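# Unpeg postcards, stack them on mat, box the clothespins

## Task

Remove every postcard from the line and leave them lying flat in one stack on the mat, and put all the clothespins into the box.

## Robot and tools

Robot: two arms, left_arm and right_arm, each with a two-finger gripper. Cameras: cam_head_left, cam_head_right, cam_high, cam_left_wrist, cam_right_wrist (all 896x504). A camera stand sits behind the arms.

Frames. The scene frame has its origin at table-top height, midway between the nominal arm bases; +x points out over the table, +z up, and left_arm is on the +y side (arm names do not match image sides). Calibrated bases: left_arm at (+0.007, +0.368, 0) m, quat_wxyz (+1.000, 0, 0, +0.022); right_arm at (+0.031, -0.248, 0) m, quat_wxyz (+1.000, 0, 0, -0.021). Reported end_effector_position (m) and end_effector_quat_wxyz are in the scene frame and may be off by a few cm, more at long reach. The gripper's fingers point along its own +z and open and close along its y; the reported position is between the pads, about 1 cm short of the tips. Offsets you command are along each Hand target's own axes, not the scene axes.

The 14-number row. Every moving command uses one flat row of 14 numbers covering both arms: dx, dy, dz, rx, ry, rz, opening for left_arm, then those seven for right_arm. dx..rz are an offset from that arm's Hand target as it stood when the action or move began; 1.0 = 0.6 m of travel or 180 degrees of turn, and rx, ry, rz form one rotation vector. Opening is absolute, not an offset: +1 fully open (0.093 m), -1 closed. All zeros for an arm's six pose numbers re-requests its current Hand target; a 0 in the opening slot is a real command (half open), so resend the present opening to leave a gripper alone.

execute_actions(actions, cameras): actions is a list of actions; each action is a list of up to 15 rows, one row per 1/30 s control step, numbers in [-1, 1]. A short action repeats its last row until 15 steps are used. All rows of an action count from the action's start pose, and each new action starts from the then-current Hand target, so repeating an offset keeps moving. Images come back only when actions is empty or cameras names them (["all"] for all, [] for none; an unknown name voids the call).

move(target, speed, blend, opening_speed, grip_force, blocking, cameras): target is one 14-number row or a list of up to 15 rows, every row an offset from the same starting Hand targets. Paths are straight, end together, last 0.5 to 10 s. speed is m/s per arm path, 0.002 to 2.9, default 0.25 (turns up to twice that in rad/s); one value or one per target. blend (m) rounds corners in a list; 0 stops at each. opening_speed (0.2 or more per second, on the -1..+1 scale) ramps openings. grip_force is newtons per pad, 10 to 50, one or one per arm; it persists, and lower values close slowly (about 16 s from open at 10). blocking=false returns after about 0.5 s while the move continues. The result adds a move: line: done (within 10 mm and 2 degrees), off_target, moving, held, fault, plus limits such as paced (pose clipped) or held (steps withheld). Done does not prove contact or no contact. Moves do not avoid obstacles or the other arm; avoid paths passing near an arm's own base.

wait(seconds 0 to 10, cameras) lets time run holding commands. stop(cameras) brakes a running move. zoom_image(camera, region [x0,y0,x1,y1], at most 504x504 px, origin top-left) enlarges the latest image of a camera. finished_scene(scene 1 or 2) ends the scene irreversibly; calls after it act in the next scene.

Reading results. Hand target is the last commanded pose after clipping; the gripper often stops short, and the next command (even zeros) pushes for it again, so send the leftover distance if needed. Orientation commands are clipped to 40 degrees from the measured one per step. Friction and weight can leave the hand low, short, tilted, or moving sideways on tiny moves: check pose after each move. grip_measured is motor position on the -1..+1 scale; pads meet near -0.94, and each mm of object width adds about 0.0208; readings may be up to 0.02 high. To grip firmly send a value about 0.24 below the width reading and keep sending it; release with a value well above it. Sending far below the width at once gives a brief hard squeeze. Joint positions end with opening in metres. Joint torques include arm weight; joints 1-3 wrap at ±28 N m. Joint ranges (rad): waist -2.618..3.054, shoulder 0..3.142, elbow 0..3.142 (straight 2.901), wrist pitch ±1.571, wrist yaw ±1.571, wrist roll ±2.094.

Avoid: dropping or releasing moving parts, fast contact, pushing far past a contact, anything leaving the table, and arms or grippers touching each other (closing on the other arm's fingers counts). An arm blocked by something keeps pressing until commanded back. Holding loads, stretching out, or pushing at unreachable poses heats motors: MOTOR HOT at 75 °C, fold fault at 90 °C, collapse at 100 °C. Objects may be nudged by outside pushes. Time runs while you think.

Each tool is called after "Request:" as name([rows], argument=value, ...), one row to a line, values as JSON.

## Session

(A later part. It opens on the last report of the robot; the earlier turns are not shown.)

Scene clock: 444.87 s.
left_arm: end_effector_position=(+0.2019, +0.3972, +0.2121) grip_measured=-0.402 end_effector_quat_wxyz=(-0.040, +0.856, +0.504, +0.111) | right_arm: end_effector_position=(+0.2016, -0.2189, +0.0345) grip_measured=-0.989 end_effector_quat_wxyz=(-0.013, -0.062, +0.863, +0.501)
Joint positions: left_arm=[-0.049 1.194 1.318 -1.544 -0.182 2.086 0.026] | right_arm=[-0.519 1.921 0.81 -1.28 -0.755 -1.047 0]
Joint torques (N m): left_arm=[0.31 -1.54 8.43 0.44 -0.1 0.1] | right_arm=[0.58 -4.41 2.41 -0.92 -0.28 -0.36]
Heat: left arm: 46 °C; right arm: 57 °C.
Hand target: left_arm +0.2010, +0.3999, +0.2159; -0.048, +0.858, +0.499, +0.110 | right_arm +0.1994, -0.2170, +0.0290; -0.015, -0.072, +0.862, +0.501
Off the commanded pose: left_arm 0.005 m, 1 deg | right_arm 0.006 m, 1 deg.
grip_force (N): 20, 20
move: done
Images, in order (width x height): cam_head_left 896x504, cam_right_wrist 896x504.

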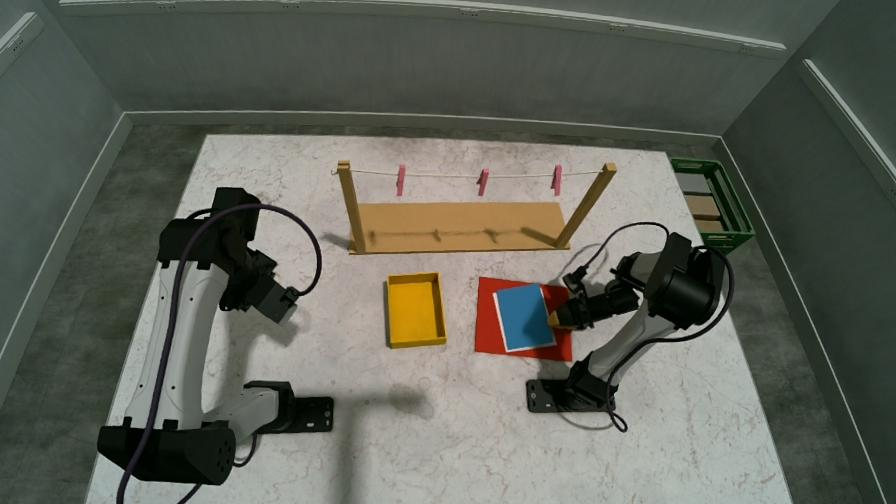

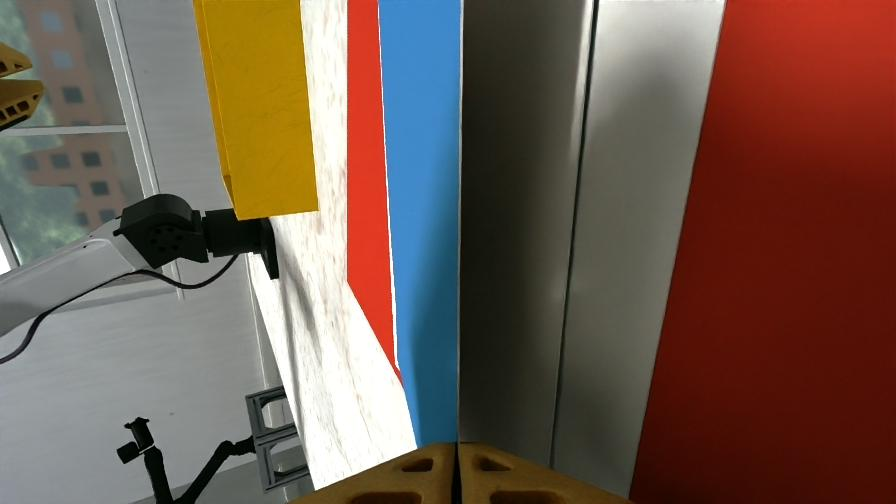

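Request:
move(target=[0,0,0,0,0,0,-0.4,0.0,0,0,0,0,0,-0.4], speed=0.04, opening_speed=0.4, cameras=["cam_right_wrist","cam_head_left"])

Request:
zoom_image(camera="cam_head_left", region=[460, 240, 620, 370])

Scene clock: 451.97 s.
left_arm: end_effector_position=(+0.2019, +0.3972, +0.2121) grip_measured=-0.402 end_effector_quat_wxyz=(-0.040, +0.856, +0.504, +0.111) | right_arm: end_effector_position=(+0.2020, -0.2192, +0.0340) grip_measured=-0.402 end_effector_quat_wxyz=(-0.012, -0.063, +0.863, +0.500)
Joint positions: left_arm=[-0.049 1.194 1.318 -1.544 -0.182 2.086 0.026] | right_arm=[-0.519 1.921 0.81 -1.277 -0.755 -1.047 0.026]
Joint torques (N m): left_arm=[0.31 -1.55 8.46 0.45 -0.09 0.1] | right_arm=[0.61 -4.41 2.4 -0.95 -0.28 -0.36]
Heat: left arm: 46 °C; right arm: 56 °C.
Hand target: left_arm +0.2010, +0.3999, +0.2159; -0.048, +0.858, +0.499, +0.110 | right_arm +0.1994, -0.2170, +0.0290; -0.015, -0.072, +0.862, +0.501
Off the commanded pose: left_arm 0.005 m, 1 deg | right_arm 0.006 m, 1 deg.
grip_force (N): 20, 20
move: done
Images, in order (width x height): cam_head_left 896x504, cam_right_wrist 896x504.

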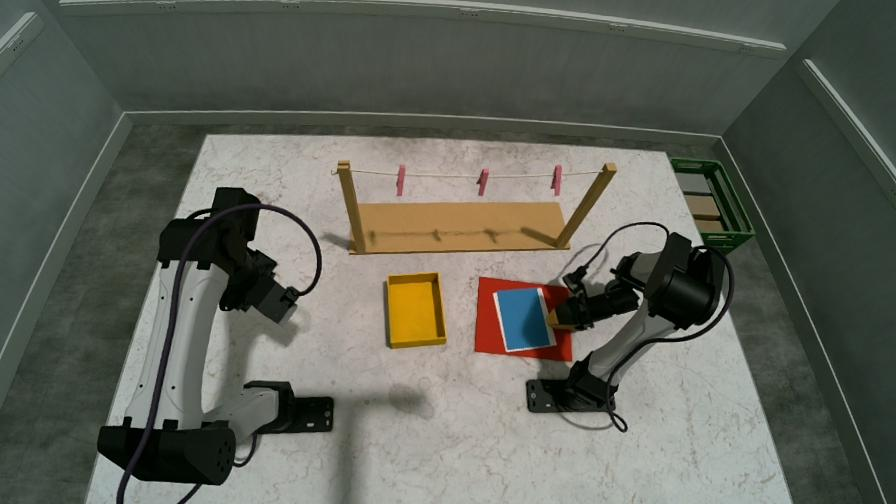

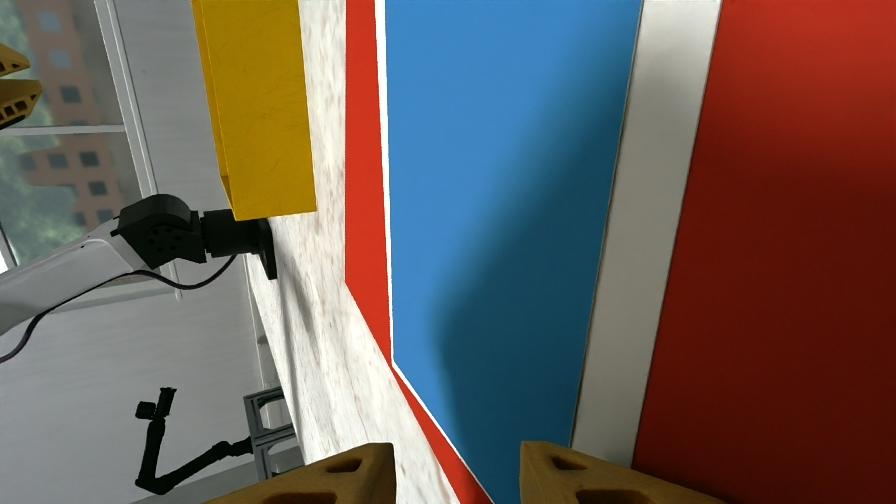

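Scaled by 3.150 from the camera's 896x504 image, which has a finer 1280x720 frame.

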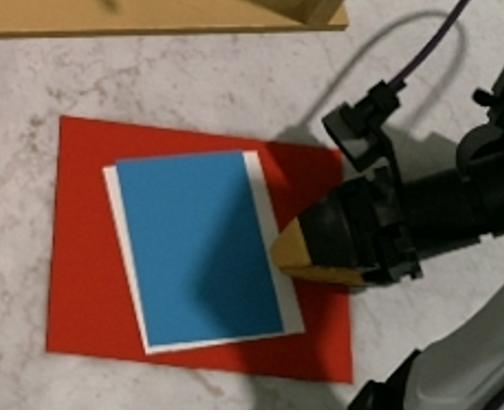

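Request:
move([
  [0,0,0,0,0,0,-0.4,0.001,-0.023,-0.054,0,0,0,-0.4],
  [0,0,0,0,0,0,-0.4,-0.099,0.095,-0.128,0,0,0,-0.4],
], speed=[0.06,0.12], cameras=["cam_head_left"])

Request:
zoom_image(camera="cam_head_left", region=[320, 150, 640, 370])

Scene clock: 459.00 s.
left_arm: end_effector_position=(+0.2019, +0.3972, +0.2121) grip_measured=-0.402 end_effector_quat_wxyz=(-0.040, +0.856, +0.504, +0.111) | right_arm: end_effector_position=(+0.2556, -0.2476, +0.1110) grip_measured=-0.402 end_effector_quat_wxyz=(+0.021, -0.046, +0.885, +0.463)
Joint positions: left_arm=[-0.049 1.194 1.318 -1.544 -0.182 2.086 0.026] | right_arm=[-0.507 1.8 1.132 -1.552 -0.772 -0.924 0.026]
Joint torques (N m): left_arm=[0.29 -1.52 8.38 0.45 -0.1 0.11] | right_arm=[0.54 -8.34 6.78 -0.93 -0.5 -0.12]
Heat: left arm: 46 °C; right arm: 56 °C.
Hand target: left_arm +0.2010, +0.3999, +0.2159; -0.048, +0.858, +0.499, +0.110 | right_arm +0.2594, -0.2472, +0.1193; -0.015, -0.072, +0.862, +0.501
Off the commanded pose: left_arm 0.005 m, 1 deg | right_arm 0.009 m, 7 deg.
joint sent to its limit (right arm) — joint 4 (wrist pitch), lower limit. The joint targets are off in orientation, not in position.
grip_force (N): 20, 20
move: off_target (right_arm)
Images, in order (width x height): cam_head_left 896x504.

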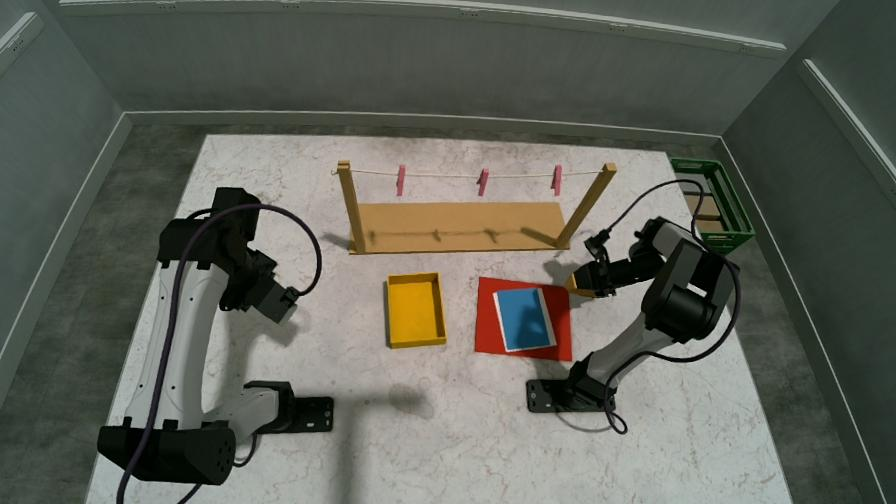

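Scaled by 1.575 from the camera's 896x504 image, which has a finer 1280x720 frame.

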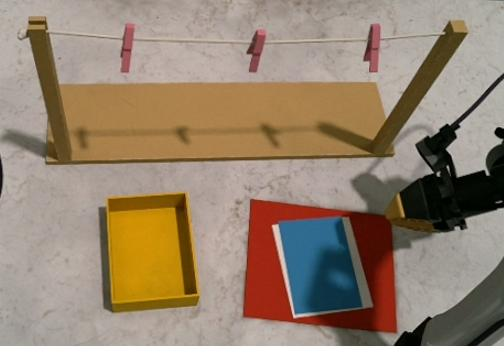

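Request:
move(target=[-0.349,0.36,-0.219,-0.496,-0.1925,0.0718,-0.4,0,0,0,0,0,0,-0.4], speed=0.2, cameras=["cam_head_left","cam_head_right","cam_left_wrist"])

Scene clock: 495.90 s.
left_arm: end_effector_position=(+0.2728, +0.0945, +0.3023) grip_measured=-0.402 end_effector_quat_wxyz=(+0.677, +0.684, +0.188, +0.197) | right_arm: end_effector_position=(+0.2556, -0.2476, +0.1110) grip_measured=-0.402 end_effector_quat_wxyz=(+0.021, -0.045, +0.885, +0.463)
Joint positions: left_arm=[-0.674 1.088 0.674 0.408 0.389 1.587 0.026] | right_arm=[-0.507 1.8 1.132 -1.552 -0.772 -0.924 0.026]
Joint torques (N m): left_arm=[-0.53 -2.07 7.6 2.4 0.35 -0.29] | right_arm=[0.53 -8.29 6.76 -0.94 -0.5 -0.12]
Heat: left arm: 46 °C; right arm: 57 °C.
Hand target: left_arm +0.2696, +0.0901, +0.3000; +0.683, +0.683, +0.183, +0.183 | right_arm +0.2593, -0.2472, +0.1193; -0.015, -0.072, +0.862, +0.501
Off the commanded pose: left_arm 0.006 m, 2 deg | right_arm 0.009 m, 7 deg.
joint sent to its limit (right arm) — joint 4 (wrist pitch), lower limit. The joint targets are off in orientation, not in position.
grip_force (N): 20, 20
move: off_target (right_arm)
Images, in order (width x height): cam_head_left 896x504, cam_head_right 896x504, cam_left_wrist 896x504.

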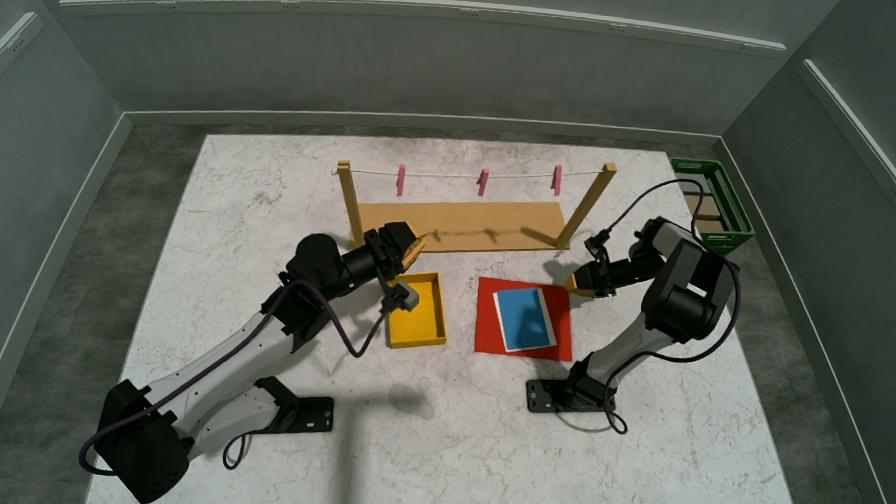

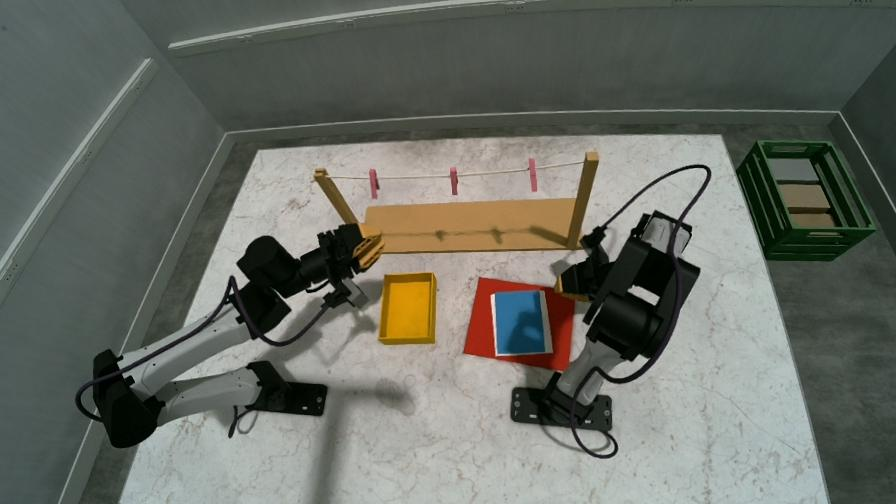

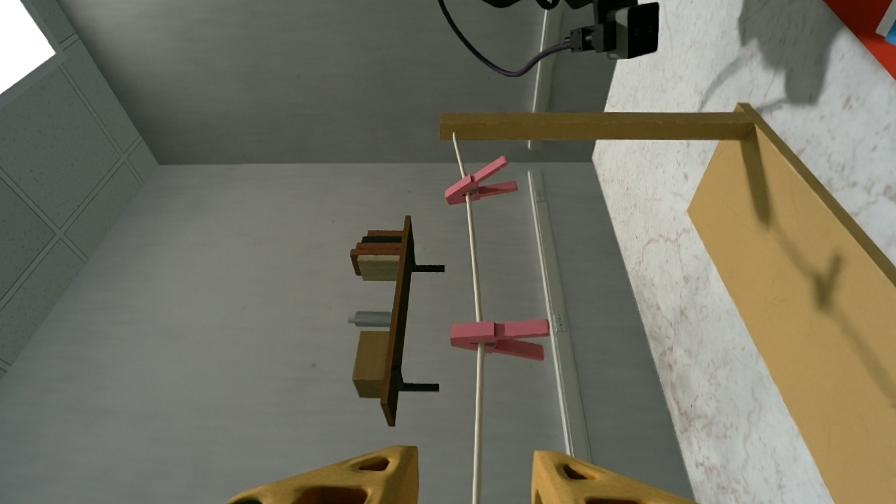

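Request:
move(target=[0.159,-0.14,-0.504,0.496,0.1925,-0.0718,-0.4,-0.06,0.242,0.157,-0.027,0.001,0.016,-0.4], speed=0.2, grip_force=[20,50])

Request:
move(target=[0,0,0,0,0,0,-0.4,0,0,0,-0.0432,-0.1706,-0.4706,-0.4], speed=0.35)

Scene clock: 549.03 s.
left_arm: end_effector_position=(+0.2028, +0.3970, +0.2130) grip_measured=-0.402 end_effector_quat_wxyz=(-0.039, +0.856, +0.504, +0.112) | right_arm: end_effector_position=(+0.2651, -0.0928, +0.1889) grip_measured=-0.401 end_effector_quat_wxyz=(-0.058, -0.034, +0.842, +0.535)
Joint positions: left_arm=[-0.05 1.195 1.323 -1.544 -0.182 2.085 0.026] | right_arm=[0.057 1.606 1.181 -1.424 -1.117 -0.239 0.026]
Joint torques (N m): left_arm=[0.36 -1.61 8.17 0.46 -0.08 0.11] | right_arm=[0.58 -8.08 8.73 -0.01 -0.64 -0.14]
Heat: left arm: 47 °C; right arm: 58 °C.
Hand target: left_arm +0.2012, +0.3998, +0.2160; -0.048, +0.858, +0.499, +0.110 | right_arm +0.2697, -0.0902, +0.1999; -0.032, -0.051, +0.842, +0.537
Off the commanded pose: left_arm 0.004 m, 1 deg | right_arm 0.012 m, 4 deg.
grip_force (N): 20, 50
move: off_target (right_arm)

Scene clock: 552.80 s.
left_arm: end_effector_position=(+0.2028, +0.3970, +0.2130) grip_measured=-0.402 end_effector_quat_wxyz=(-0.039, +0.856, +0.504, +0.112) | right_arm: end_effector_position=(+0.2712, -0.0889, +0.1981) grip_measured=-0.401 end_effector_quat_wxyz=(+0.512, -0.479, +0.540, +0.466)
Joint positions: left_arm=[-0.05 1.195 1.323 -1.544 -0.183 2.085 0.026] | right_arm=[0.004 1.257 0.521 0.174 -1.491 -0.548 0.026]
Joint torques (N m): left_arm=[0.31 -1.58 8.16 0.45 -0.09 0.1] | right_arm=[-0.57 -4.96 6.52 1.32 -0.39 -0.11]
Heat: left arm: 47 °C; right arm: 58 °C.
Hand target: left_arm +0.2012, +0.3998, +0.2160; -0.048, +0.858, +0.499, +0.110 | right_arm +0.2697, -0.0902, +0.2000; +0.534, -0.464, +0.534, +0.463
Off the commanded pose: left_arm 0.004 m, 1 deg | right_arm 0.003 m, 3 deg.
grip_force (N): 20, 50
move: off_target (right_arm)

Request:
move(target=[0,0,0,0,0,0,-0.4,-0.233,-0.074,0.196,0.1391,0.1388,-0.4857,0.3], speed=0.25, cameras=["cam_head_left","cam_right_wrist"])

Scene clock: 581.23 s.
left_arm: end_effector_position=(+0.2028, +0.3970, +0.2130) grip_measured=-0.402 end_effector_quat_wxyz=(-0.039, +0.856, +0.504, +0.112) | right_arm: end_effector_position=(+0.3283, +0.0161, +0.3273) grip_measured=+0.298 end_effector_quat_wxyz=(+0.657, -0.671, +0.251, -0.235)
Joint positions: left_arm=[-0.05 1.195 1.323 -1.544 -0.183 2.085 0.026] | right_arm=[0.663 1.128 0.816 0.285 -0.249 -1.564 0.06]
Joint torques (N m): left_arm=[0.31 -1.61 8.14 0.45 -0.09 0.1] | right_arm=[0.66 -2.36 11.73 2.04 0 -0.16]
Heat: left arm: 45 °C; right arm: 59 °C.
Hand target: left_arm +0.2012, +0.3998, +0.2160; -0.048, +0.858, +0.499, +0.110 | right_arm +0.3300, +0.0202, +0.3396; +0.664, -0.665, +0.241, -0.242
Off the commanded pose: left_arm 0.004 m, 1 deg | right_arm 0.013 m, 2 deg.
grip_force (N): 20, 50
move: off_target (right_arm)
Images, in order (width x height): cam_head_left 896x504, cam_right_wrist 896x504.

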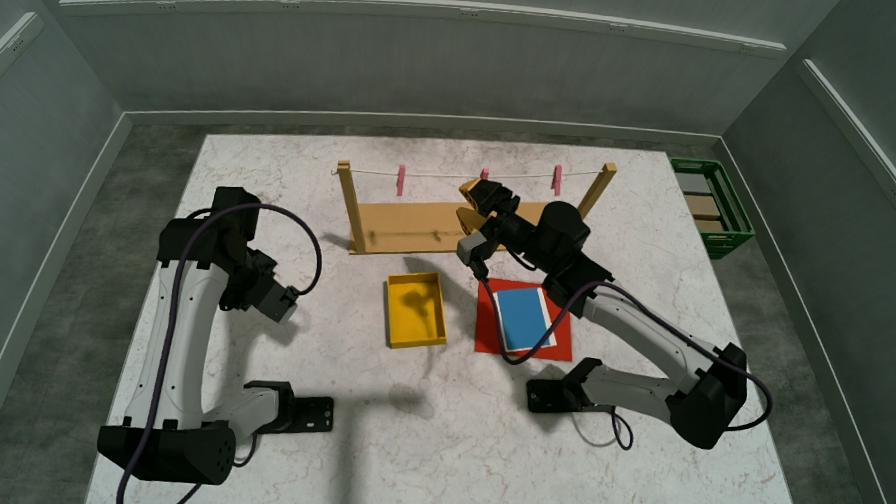

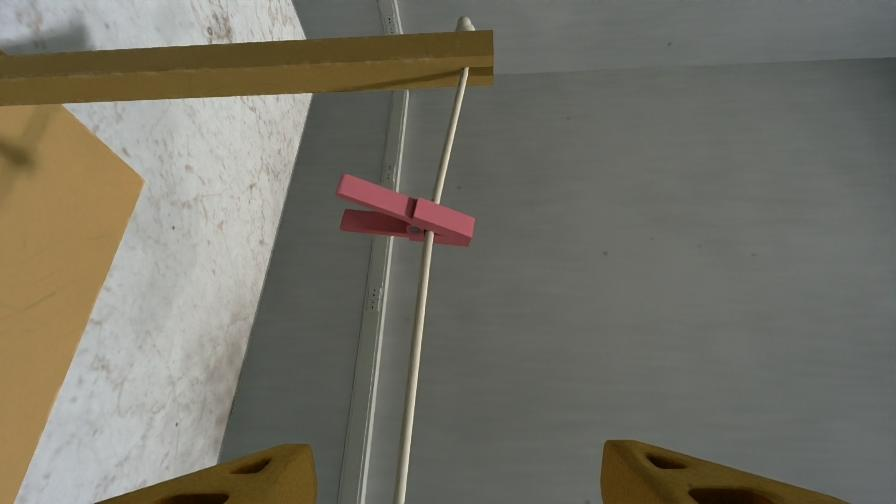

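Request:
move(target=[0,0,0,0,0,0,-0.4,0.036,-0.0207,0.0585,0.008,0,0,1], speed=0.12, cameras=["cam_head_left","cam_right_wrist","cam_high"])

Scene clock: 590.30 s.
left_arm: end_effector_position=(+0.2028, +0.3970, +0.2130) grip_measured=-0.402 end_effector_quat_wxyz=(-0.039, +0.856, +0.504, +0.112) | right_arm: end_effector_position=(+0.3655, +0.0314, +0.3410) grip_measured=+1.000 end_effector_quat_wxyz=(+0.664, -0.663, +0.247, -0.243)
Joint positions: left_arm=[-0.05 1.195 1.323 -1.544 -0.183 2.085 0.026] | right_arm=[0.632 1.289 0.945 0.344 -0.274 -1.564 0.093]
Joint torques (N m): left_arm=[0.32 -1.59 8.12 0.45 -0.1 0.11] | right_arm=[-0.47 -3.62 11.7 2.01 -0.13 -0.1]
Heat: left arm: 45 °C; right arm: 61 °C.
Hand target: left_arm +0.2012, +0.3998, +0.2160; -0.048, +0.858, +0.499, +0.110 | right_arm +0.3691, +0.0333, +0.3520; +0.673, -0.656, +0.238, -0.245
Off the commanded pose: left_arm 0.004 m, 1 deg | right_arm 0.012 m, 2 deg.
grip_force (N): 20, 50
move: off_target (right_arm)
Images, in order (width x height): cam_head_left 896x504, cam_high 896x504, cam_right_wrist 896x504.

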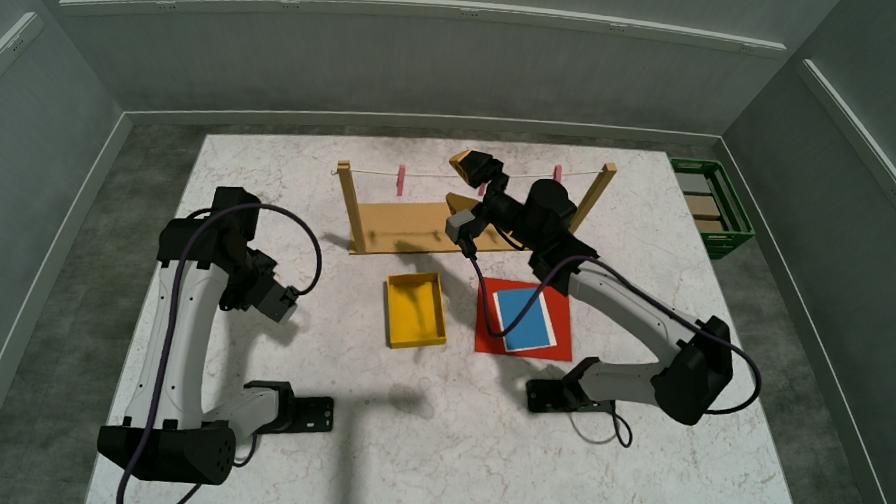

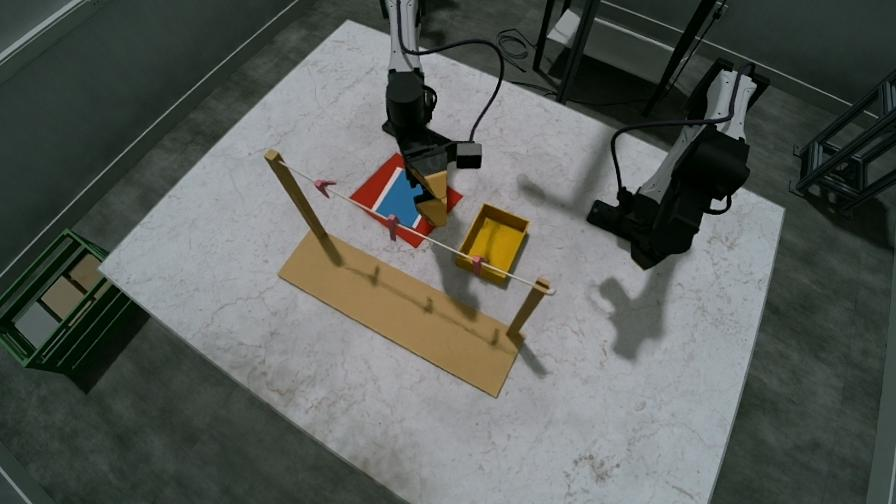

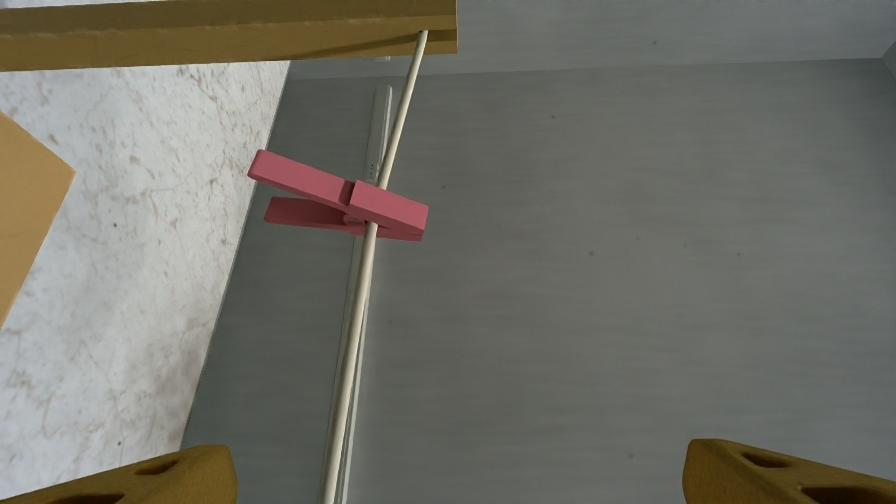

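Request:
move(target=[0,0,0,0,0,0,-0.4,0.0,0.0,0.12,0,0,0,1], speed=0.08, cameras=["cam_high","cam_right_wrist"])

Request:
zoom_image(camera="cam_high", region=[360, 150, 580, 310])

Scene clock: 600.97 s.
left_arm: end_effector_position=(+0.2028, +0.3970, +0.2130) grip_measured=-0.402 end_effector_quat_wxyz=(-0.039, +0.856, +0.504, +0.112) | right_arm: end_effector_position=(+0.4129, +0.0829, +0.3458) grip_measured=+1.000 end_effector_quat_wxyz=(+0.666, -0.662, +0.244, -0.242)
Joint positions: left_arm=[-0.05 1.195 1.323 -1.544 -0.183 2.085 0.026] | right_arm=[0.678 1.556 1.185 0.376 -0.235 -1.564 0.093]
Joint torques (N m): left_arm=[0.31 -1.58 8.16 0.46 -0.09 0.09] | right_arm=[0.59 -5.87 11.67 2.02 0.03 -0.11]
Heat: left arm: 44 °C; right arm: 64 °C.
Hand target: left_arm +0.2012, +0.3998, +0.2160; -0.048, +0.858, +0.499, +0.110 | right_arm +0.4153, +0.0884, +0.3539; +0.673, -0.656, +0.238, -0.245
Off the commanded pose: left_arm 0.004 m, 1 deg | right_arm 0.010 m, 1 deg.
grip_force (N): 20, 50
move: done
Images, in order (width x height): cam_high 896x504, cam_right_wrist 896x504.

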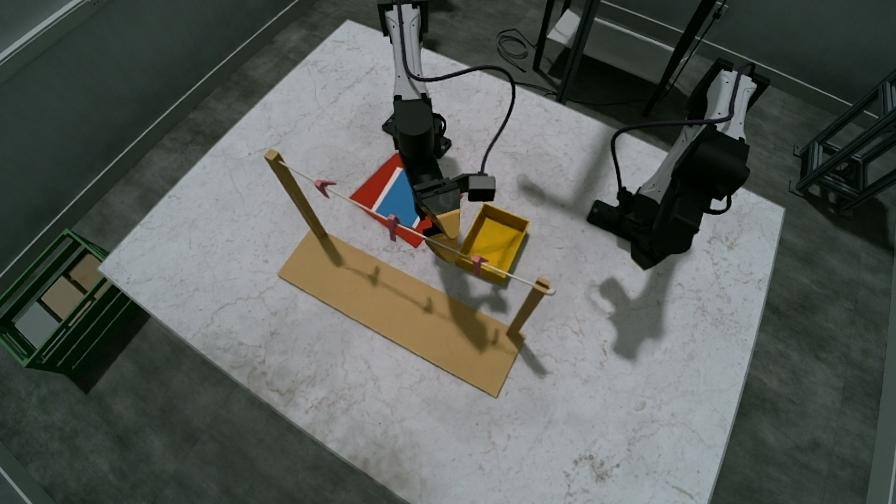

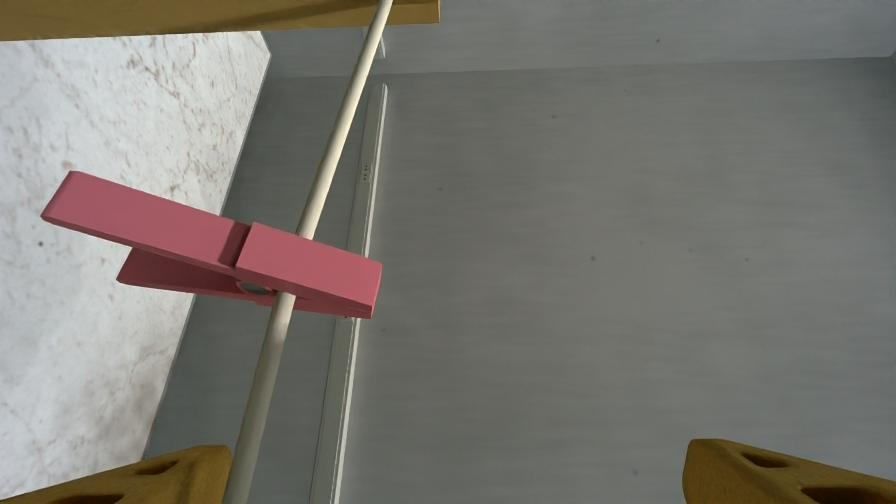

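Scaled by 2.291 from the camera's 896x504 image, which has a finer 1280x720 frame.

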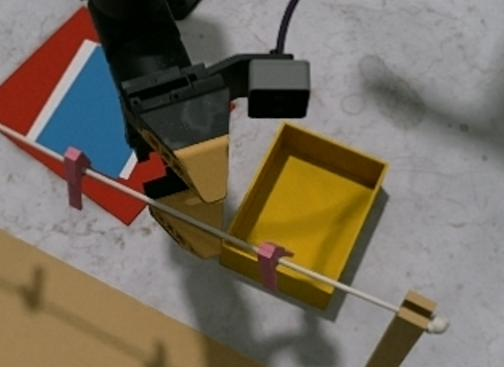

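Request:
move(target=[0,0,0,0,0,0,-0.4,0.0,0.01,0.067,0,0,0,1], speed=0.06, cameras=["cam_high","cam_right_wrist"])

Request:
zoom_image(camera="cam_high", region=[360, 150, 580, 310])

Scene clock: 605.90 s.
left_arm: end_effector_position=(+0.2028, +0.3970, +0.2130) grip_measured=-0.402 end_effector_quat_wxyz=(-0.039, +0.856, +0.504, +0.112) | right_arm: end_effector_position=(+0.4388, +0.1131, +0.3429) grip_measured=+1.000 end_effector_quat_wxyz=(+0.667, -0.661, +0.243, -0.242)
Joint positions: left_arm=[-0.05 1.195 1.323 -1.544 -0.183 2.085 0.026] | right_arm=[0.701 1.704 1.328 0.384 -0.211 -1.564 0.093]
Joint torques (N m): left_arm=[0.32 -1.61 8.16 0.46 -0.1 0.1] | right_arm=[0.62 -7.01 11.67 2.02 0.01 -0.11]
Heat: left arm: 44 °C; right arm: 64 °C.
Hand target: left_arm +0.2012, +0.3998, +0.2160; -0.048, +0.858, +0.499, +0.110 | right_arm +0.4413, +0.1192, +0.3490; +0.673, -0.656, +0.238, -0.245
Off the commanded pose: left_arm 0.004 m, 1 deg | right_arm 0.009 m, 1 deg.
grip_force (N): 20, 50
move: done
Images, in order (width x height): cam_high 896x504, cam_right_wrist 896x504.

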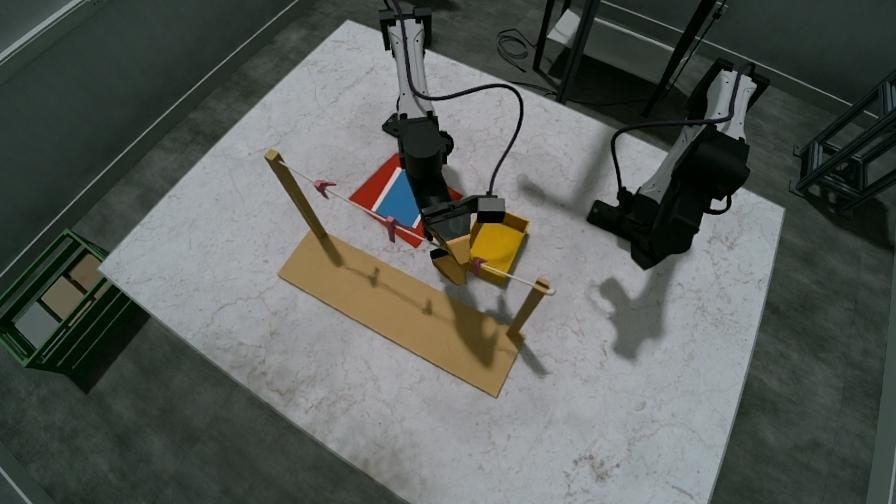

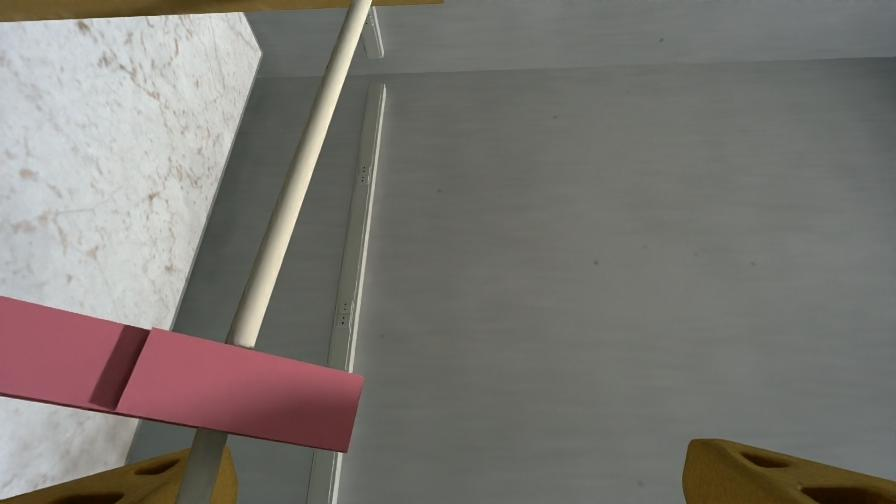

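Scaled by 2.291 from the camera's 896x504 image, which has a finer 1280x720 frame.

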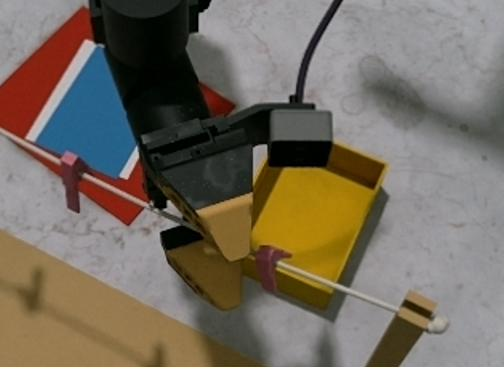

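Request:
move(target=[0,0,0,0,0,0,-0.4,-0.11,0.0,-0.015,0,0,0,1], speed=0.05, cameras=["cam_high","cam_right_wrist"])

Request:
zoom_image(camera="cam_high", region=[360, 150, 580, 310])

Scene clock: 612.30 s.
left_arm: end_effector_position=(+0.2028, +0.3970, +0.2130) grip_measured=-0.402 end_effector_quat_wxyz=(-0.039, +0.856, +0.504, +0.112) | right_arm: end_effector_position=(+0.3935, +0.1605, +0.3303) grip_measured=+1.000 end_effector_quat_wxyz=(+0.660, -0.669, +0.246, -0.238)
Joint positions: left_arm=[-0.05 1.195 1.323 -1.544 -0.183 2.085 0.026] | right_arm=[0.874 1.704 1.3 0.389 -0.04 -1.564 0.093]
Joint torques (N m): left_arm=[0.32 -1.63 8.18 0.46 -0.1 0.09] | right_arm=[0.44 -12.36 7.9 2.08 0 -0.16]
Heat: left arm: 44 °C; right arm: 66 °C.
Hand target: left_arm +0.2012, +0.3998, +0.2160; -0.048, +0.858, +0.499, +0.110 | right_arm +0.3850, +0.1547, +0.3486; +0.673, -0.656, +0.239, -0.245
Off the commanded pose: left_arm 0.004 m, 1 deg | right_arm 0.021 m, 2 deg.
grip_force (N): 20, 50
move: off_target (right_arm)
Images, in order (width x height): cam_high 896x504, cam_right_wrist 896x504.

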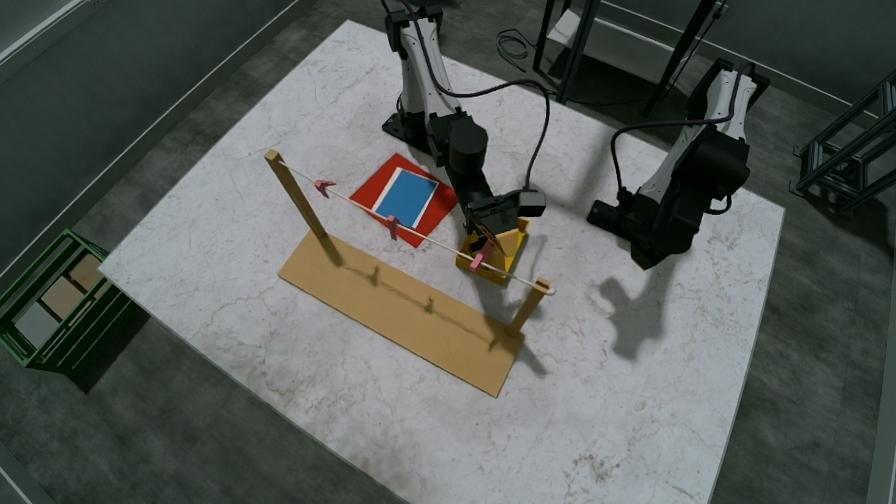

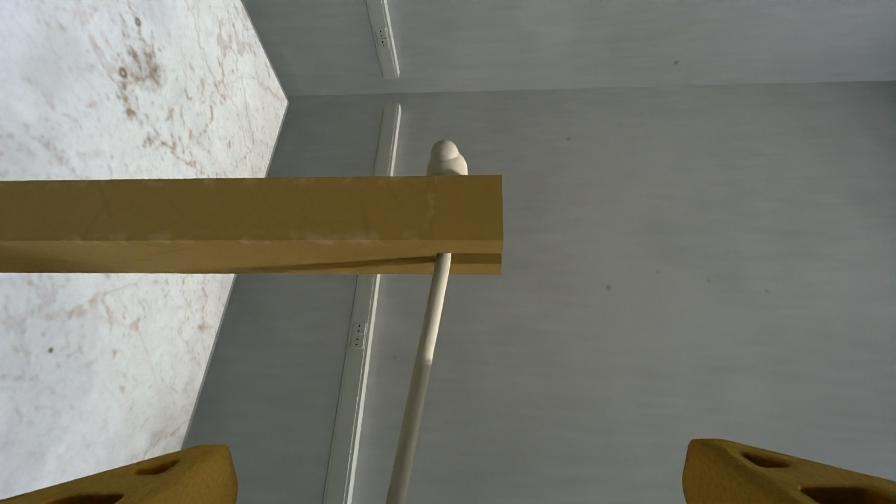

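Scaled by 2.291 from the camera's 896x504 image, which has a finer 1280x720 frame.

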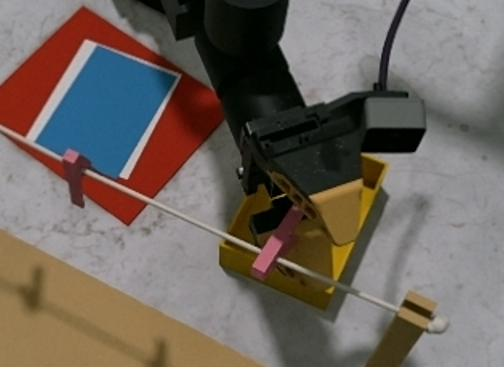

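Request:
move(target=[0,0,0,0,0,0,-0.4,0.0,0.045,-0.015,0,0,0,0.2], speed=0.02, opening_speed=0.5, cameras=["cam_high","cam_head_left","cam_right_wrist"])

Request:
zoom_image(camera="cam_high", region=[420, 190, 560, 300])

Request:
zoom_image(camera="cam_head_left", region=[340, 120, 480, 230])

Scene clock: 621.43 s.
left_arm: end_effector_position=(+0.2028, +0.3970, +0.2130) grip_measured=-0.402 end_effector_quat_wxyz=(-0.039, +0.856, +0.504, +0.112) | right_arm: end_effector_position=(+0.3867, +0.1530, +0.3055) grip_measured=+0.202 end_effector_quat_wxyz=(+0.661, -0.667, +0.246, -0.239)
Joint positions: left_arm=[-0.05 1.195 1.323 -1.544 -0.183 2.085 0.026] | right_arm=[0.874 1.687 1.176 0.5 -0.04 -1.564 0.055]
Joint torques (N m): left_arm=[0.35 -1.61 8.14 0.44 -0.09 0.08] | right_arm=[0.42 -11.67 7.82 2.06 0.01 -0.16]
Heat: left arm: 44 °C; right arm: 65 °C.
Hand target: left_arm +0.2012, +0.3998, +0.2160; -0.048, +0.858, +0.499, +0.110 | right_arm +0.3797, +0.1483, +0.3215; +0.673, -0.656, +0.238, -0.245
Off the commanded pose: left_arm 0.004 m, 1 deg | right_arm 0.018 m, 2 deg.
grip_force (N): 20, 50
move: off_target (right_arm)
Images, in order (width x height): cam_head_left 896x504, cam_high 896x504, cam_right_wrist 896x504.

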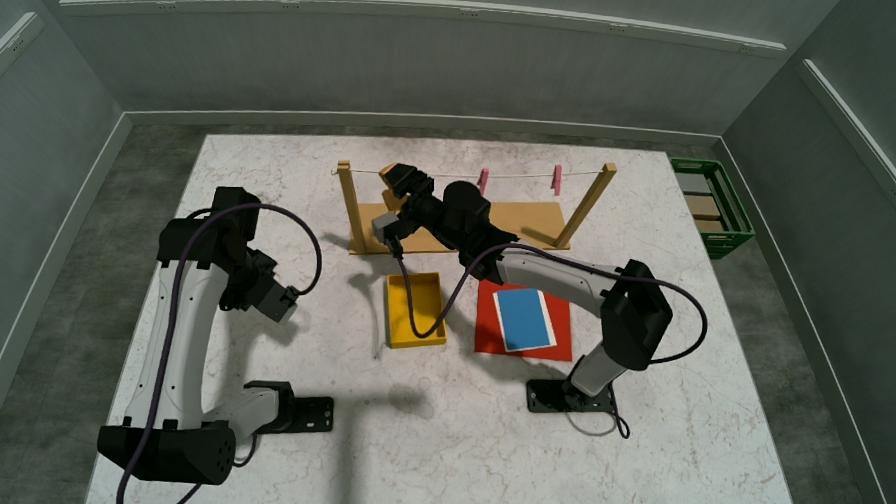

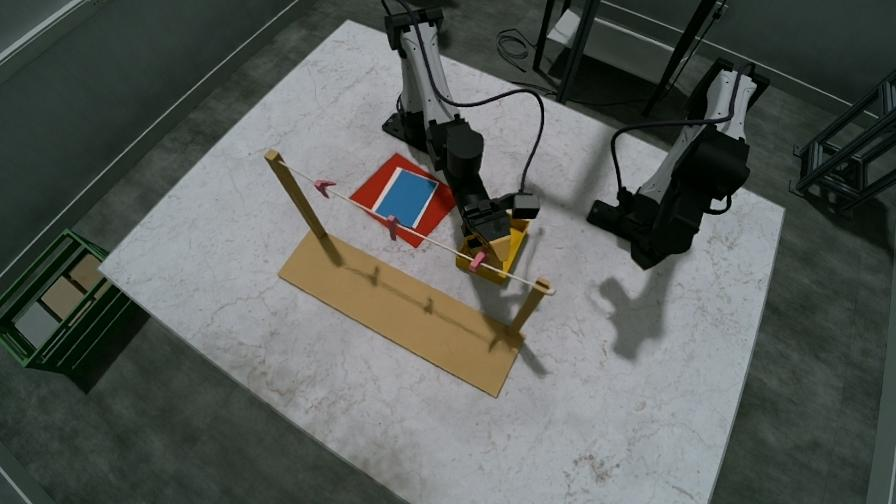

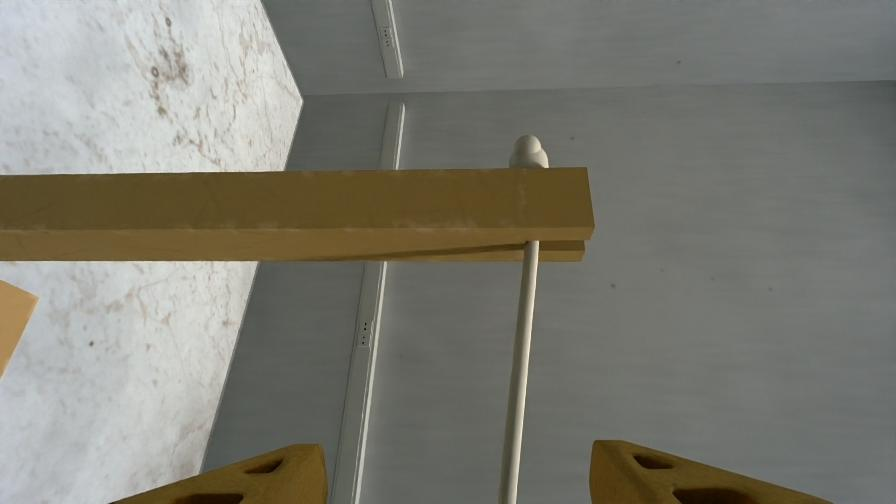

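Scaled by 3.600 from the camera's 896x504 image, which has a finer 1280x720 frame.

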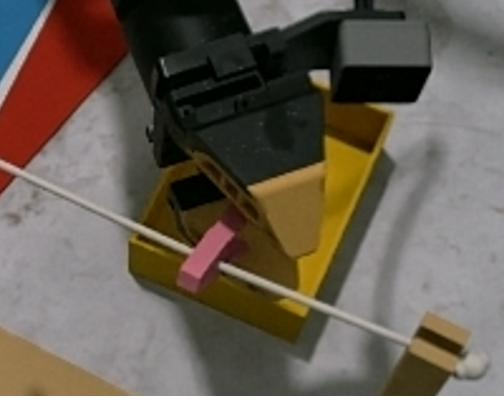

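Scaled by 3.600 from the camera's 896x504 image, which has a finer 1280x720 frame.

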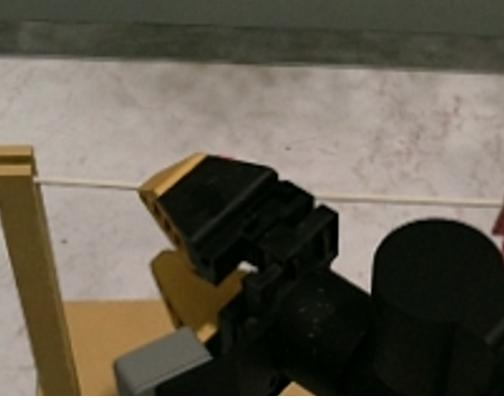

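Request:
move(target=[0,0,0,0,0,0,-0.4,0.01,0.0,-0.0133,0,0,0,0.2], speed=0.03)

Request:
move(target=[0,0,0,0,0,0,-0.4,0,0,0,0,0,0,-1], speed=0.03, opening_speed=0.45, cameras=["cam_high","cam_right_wrist"])

Request:
zoom_image(camera="cam_high", region=[420, 190, 560, 300])

Scene clock: 629.23 s.
left_arm: end_effector_position=(+0.2028, +0.3970, +0.2130) grip_measured=-0.402 end_effector_quat_wxyz=(-0.039, +0.856, +0.504, +0.112) | right_arm: end_effector_position=(+0.3831, +0.1455, +0.3072) grip_measured=+0.202 end_effector_quat_wxyz=(+0.662, -0.665, +0.247, -0.241)
Joint positions: left_arm=[-0.05 1.195 1.323 -1.544 -0.183 2.085 0.026] | right_arm=[0.87 1.657 1.146 0.503 -0.04 -1.565 0.055]
Joint torques (N m): left_arm=[0.38 -1.59 8.14 0.46 -0.11 0.1] | right_arm=[-0.54 -11.18 7.77 2.06 -0.15 -0.15]
Heat: left arm: 44 °C; right arm: 65 °C.
Hand target: left_arm +0.2012, +0.3998, +0.2160; -0.048, +0.858, +0.499, +0.110 | right_arm +0.3791, +0.1384, +0.3211; +0.673, -0.656, +0.238, -0.245
Off the commanded pose: left_arm 0.004 m, 1 deg | right_arm 0.016 m, 2 deg.
grip_force (N): 20, 50
move: off_target (right_arm)

Scene clock: 632.10 s.
left_arm: end_effector_position=(+0.2028, +0.3970, +0.2130) grip_measured=-0.402 end_effector_quat_wxyz=(-0.039, +0.856, +0.504, +0.112) | right_arm: end_effector_position=(+0.3831, +0.1455, +0.3073) grip_measured=-0.752 end_effector_quat_wxyz=(+0.662, -0.665, +0.247, -0.241)
Joint positions: left_arm=[-0.05 1.195 1.323 -1.544 -0.183 2.085 0.026] | right_arm=[0.87 1.657 1.146 0.504 -0.04 -1.565 0.009]
Joint torques (N m): left_arm=[0.35 -1.58 8.17 0.45 -0.09 0.09] | right_arm=[-0.55 -11.17 7.71 2.06 -0.14 -0.14]
Heat: left arm: 44 °C; right arm: 64 °C.
Hand target: left_arm +0.2012, +0.3998, +0.2160; -0.048, +0.858, +0.499, +0.110 | right_arm +0.3792, +0.1384, +0.3212; +0.673, -0.656, +0.238, -0.245
Off the commanded pose: left_arm 0.004 m, 1 deg | right_arm 0.016 m, 2 deg.
grip_force (N): 20, 50
move: off_target (right_arm)
Images, in order (width x height): cam_high 896x504, cam_right_wrist 896x504.

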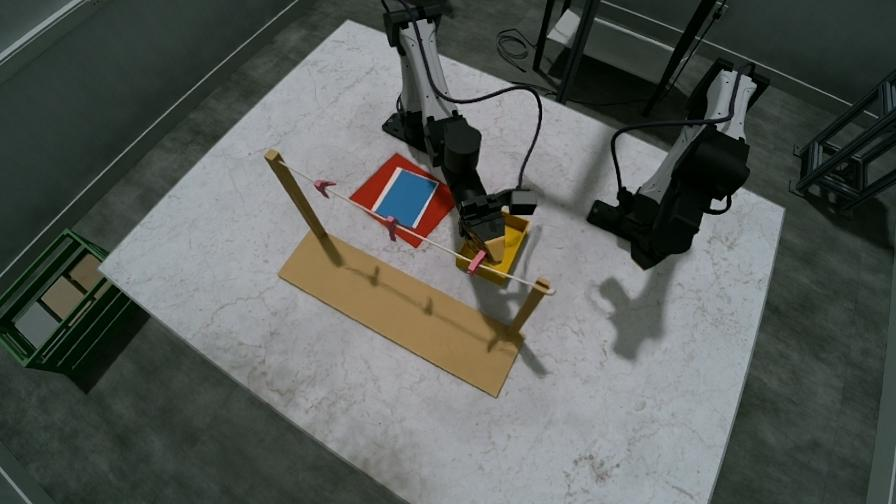

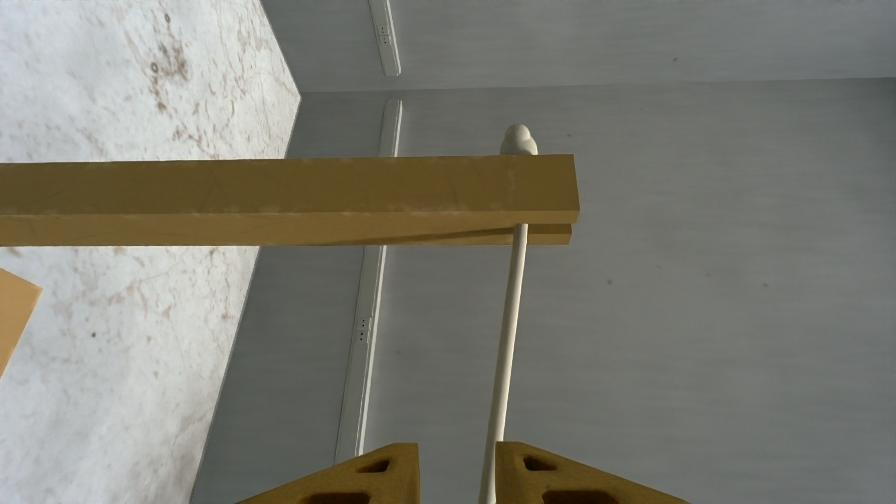

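Scaled by 3.600 from the camera's 896x504 image, which has a finer 1280x720 frame.

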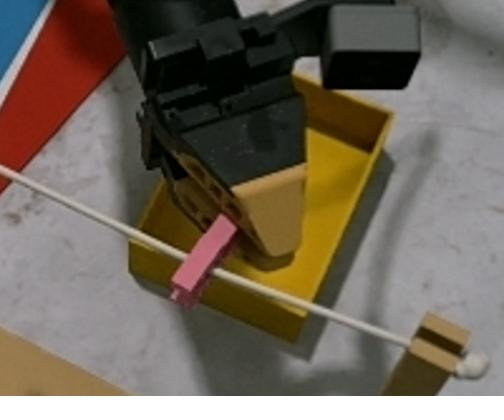

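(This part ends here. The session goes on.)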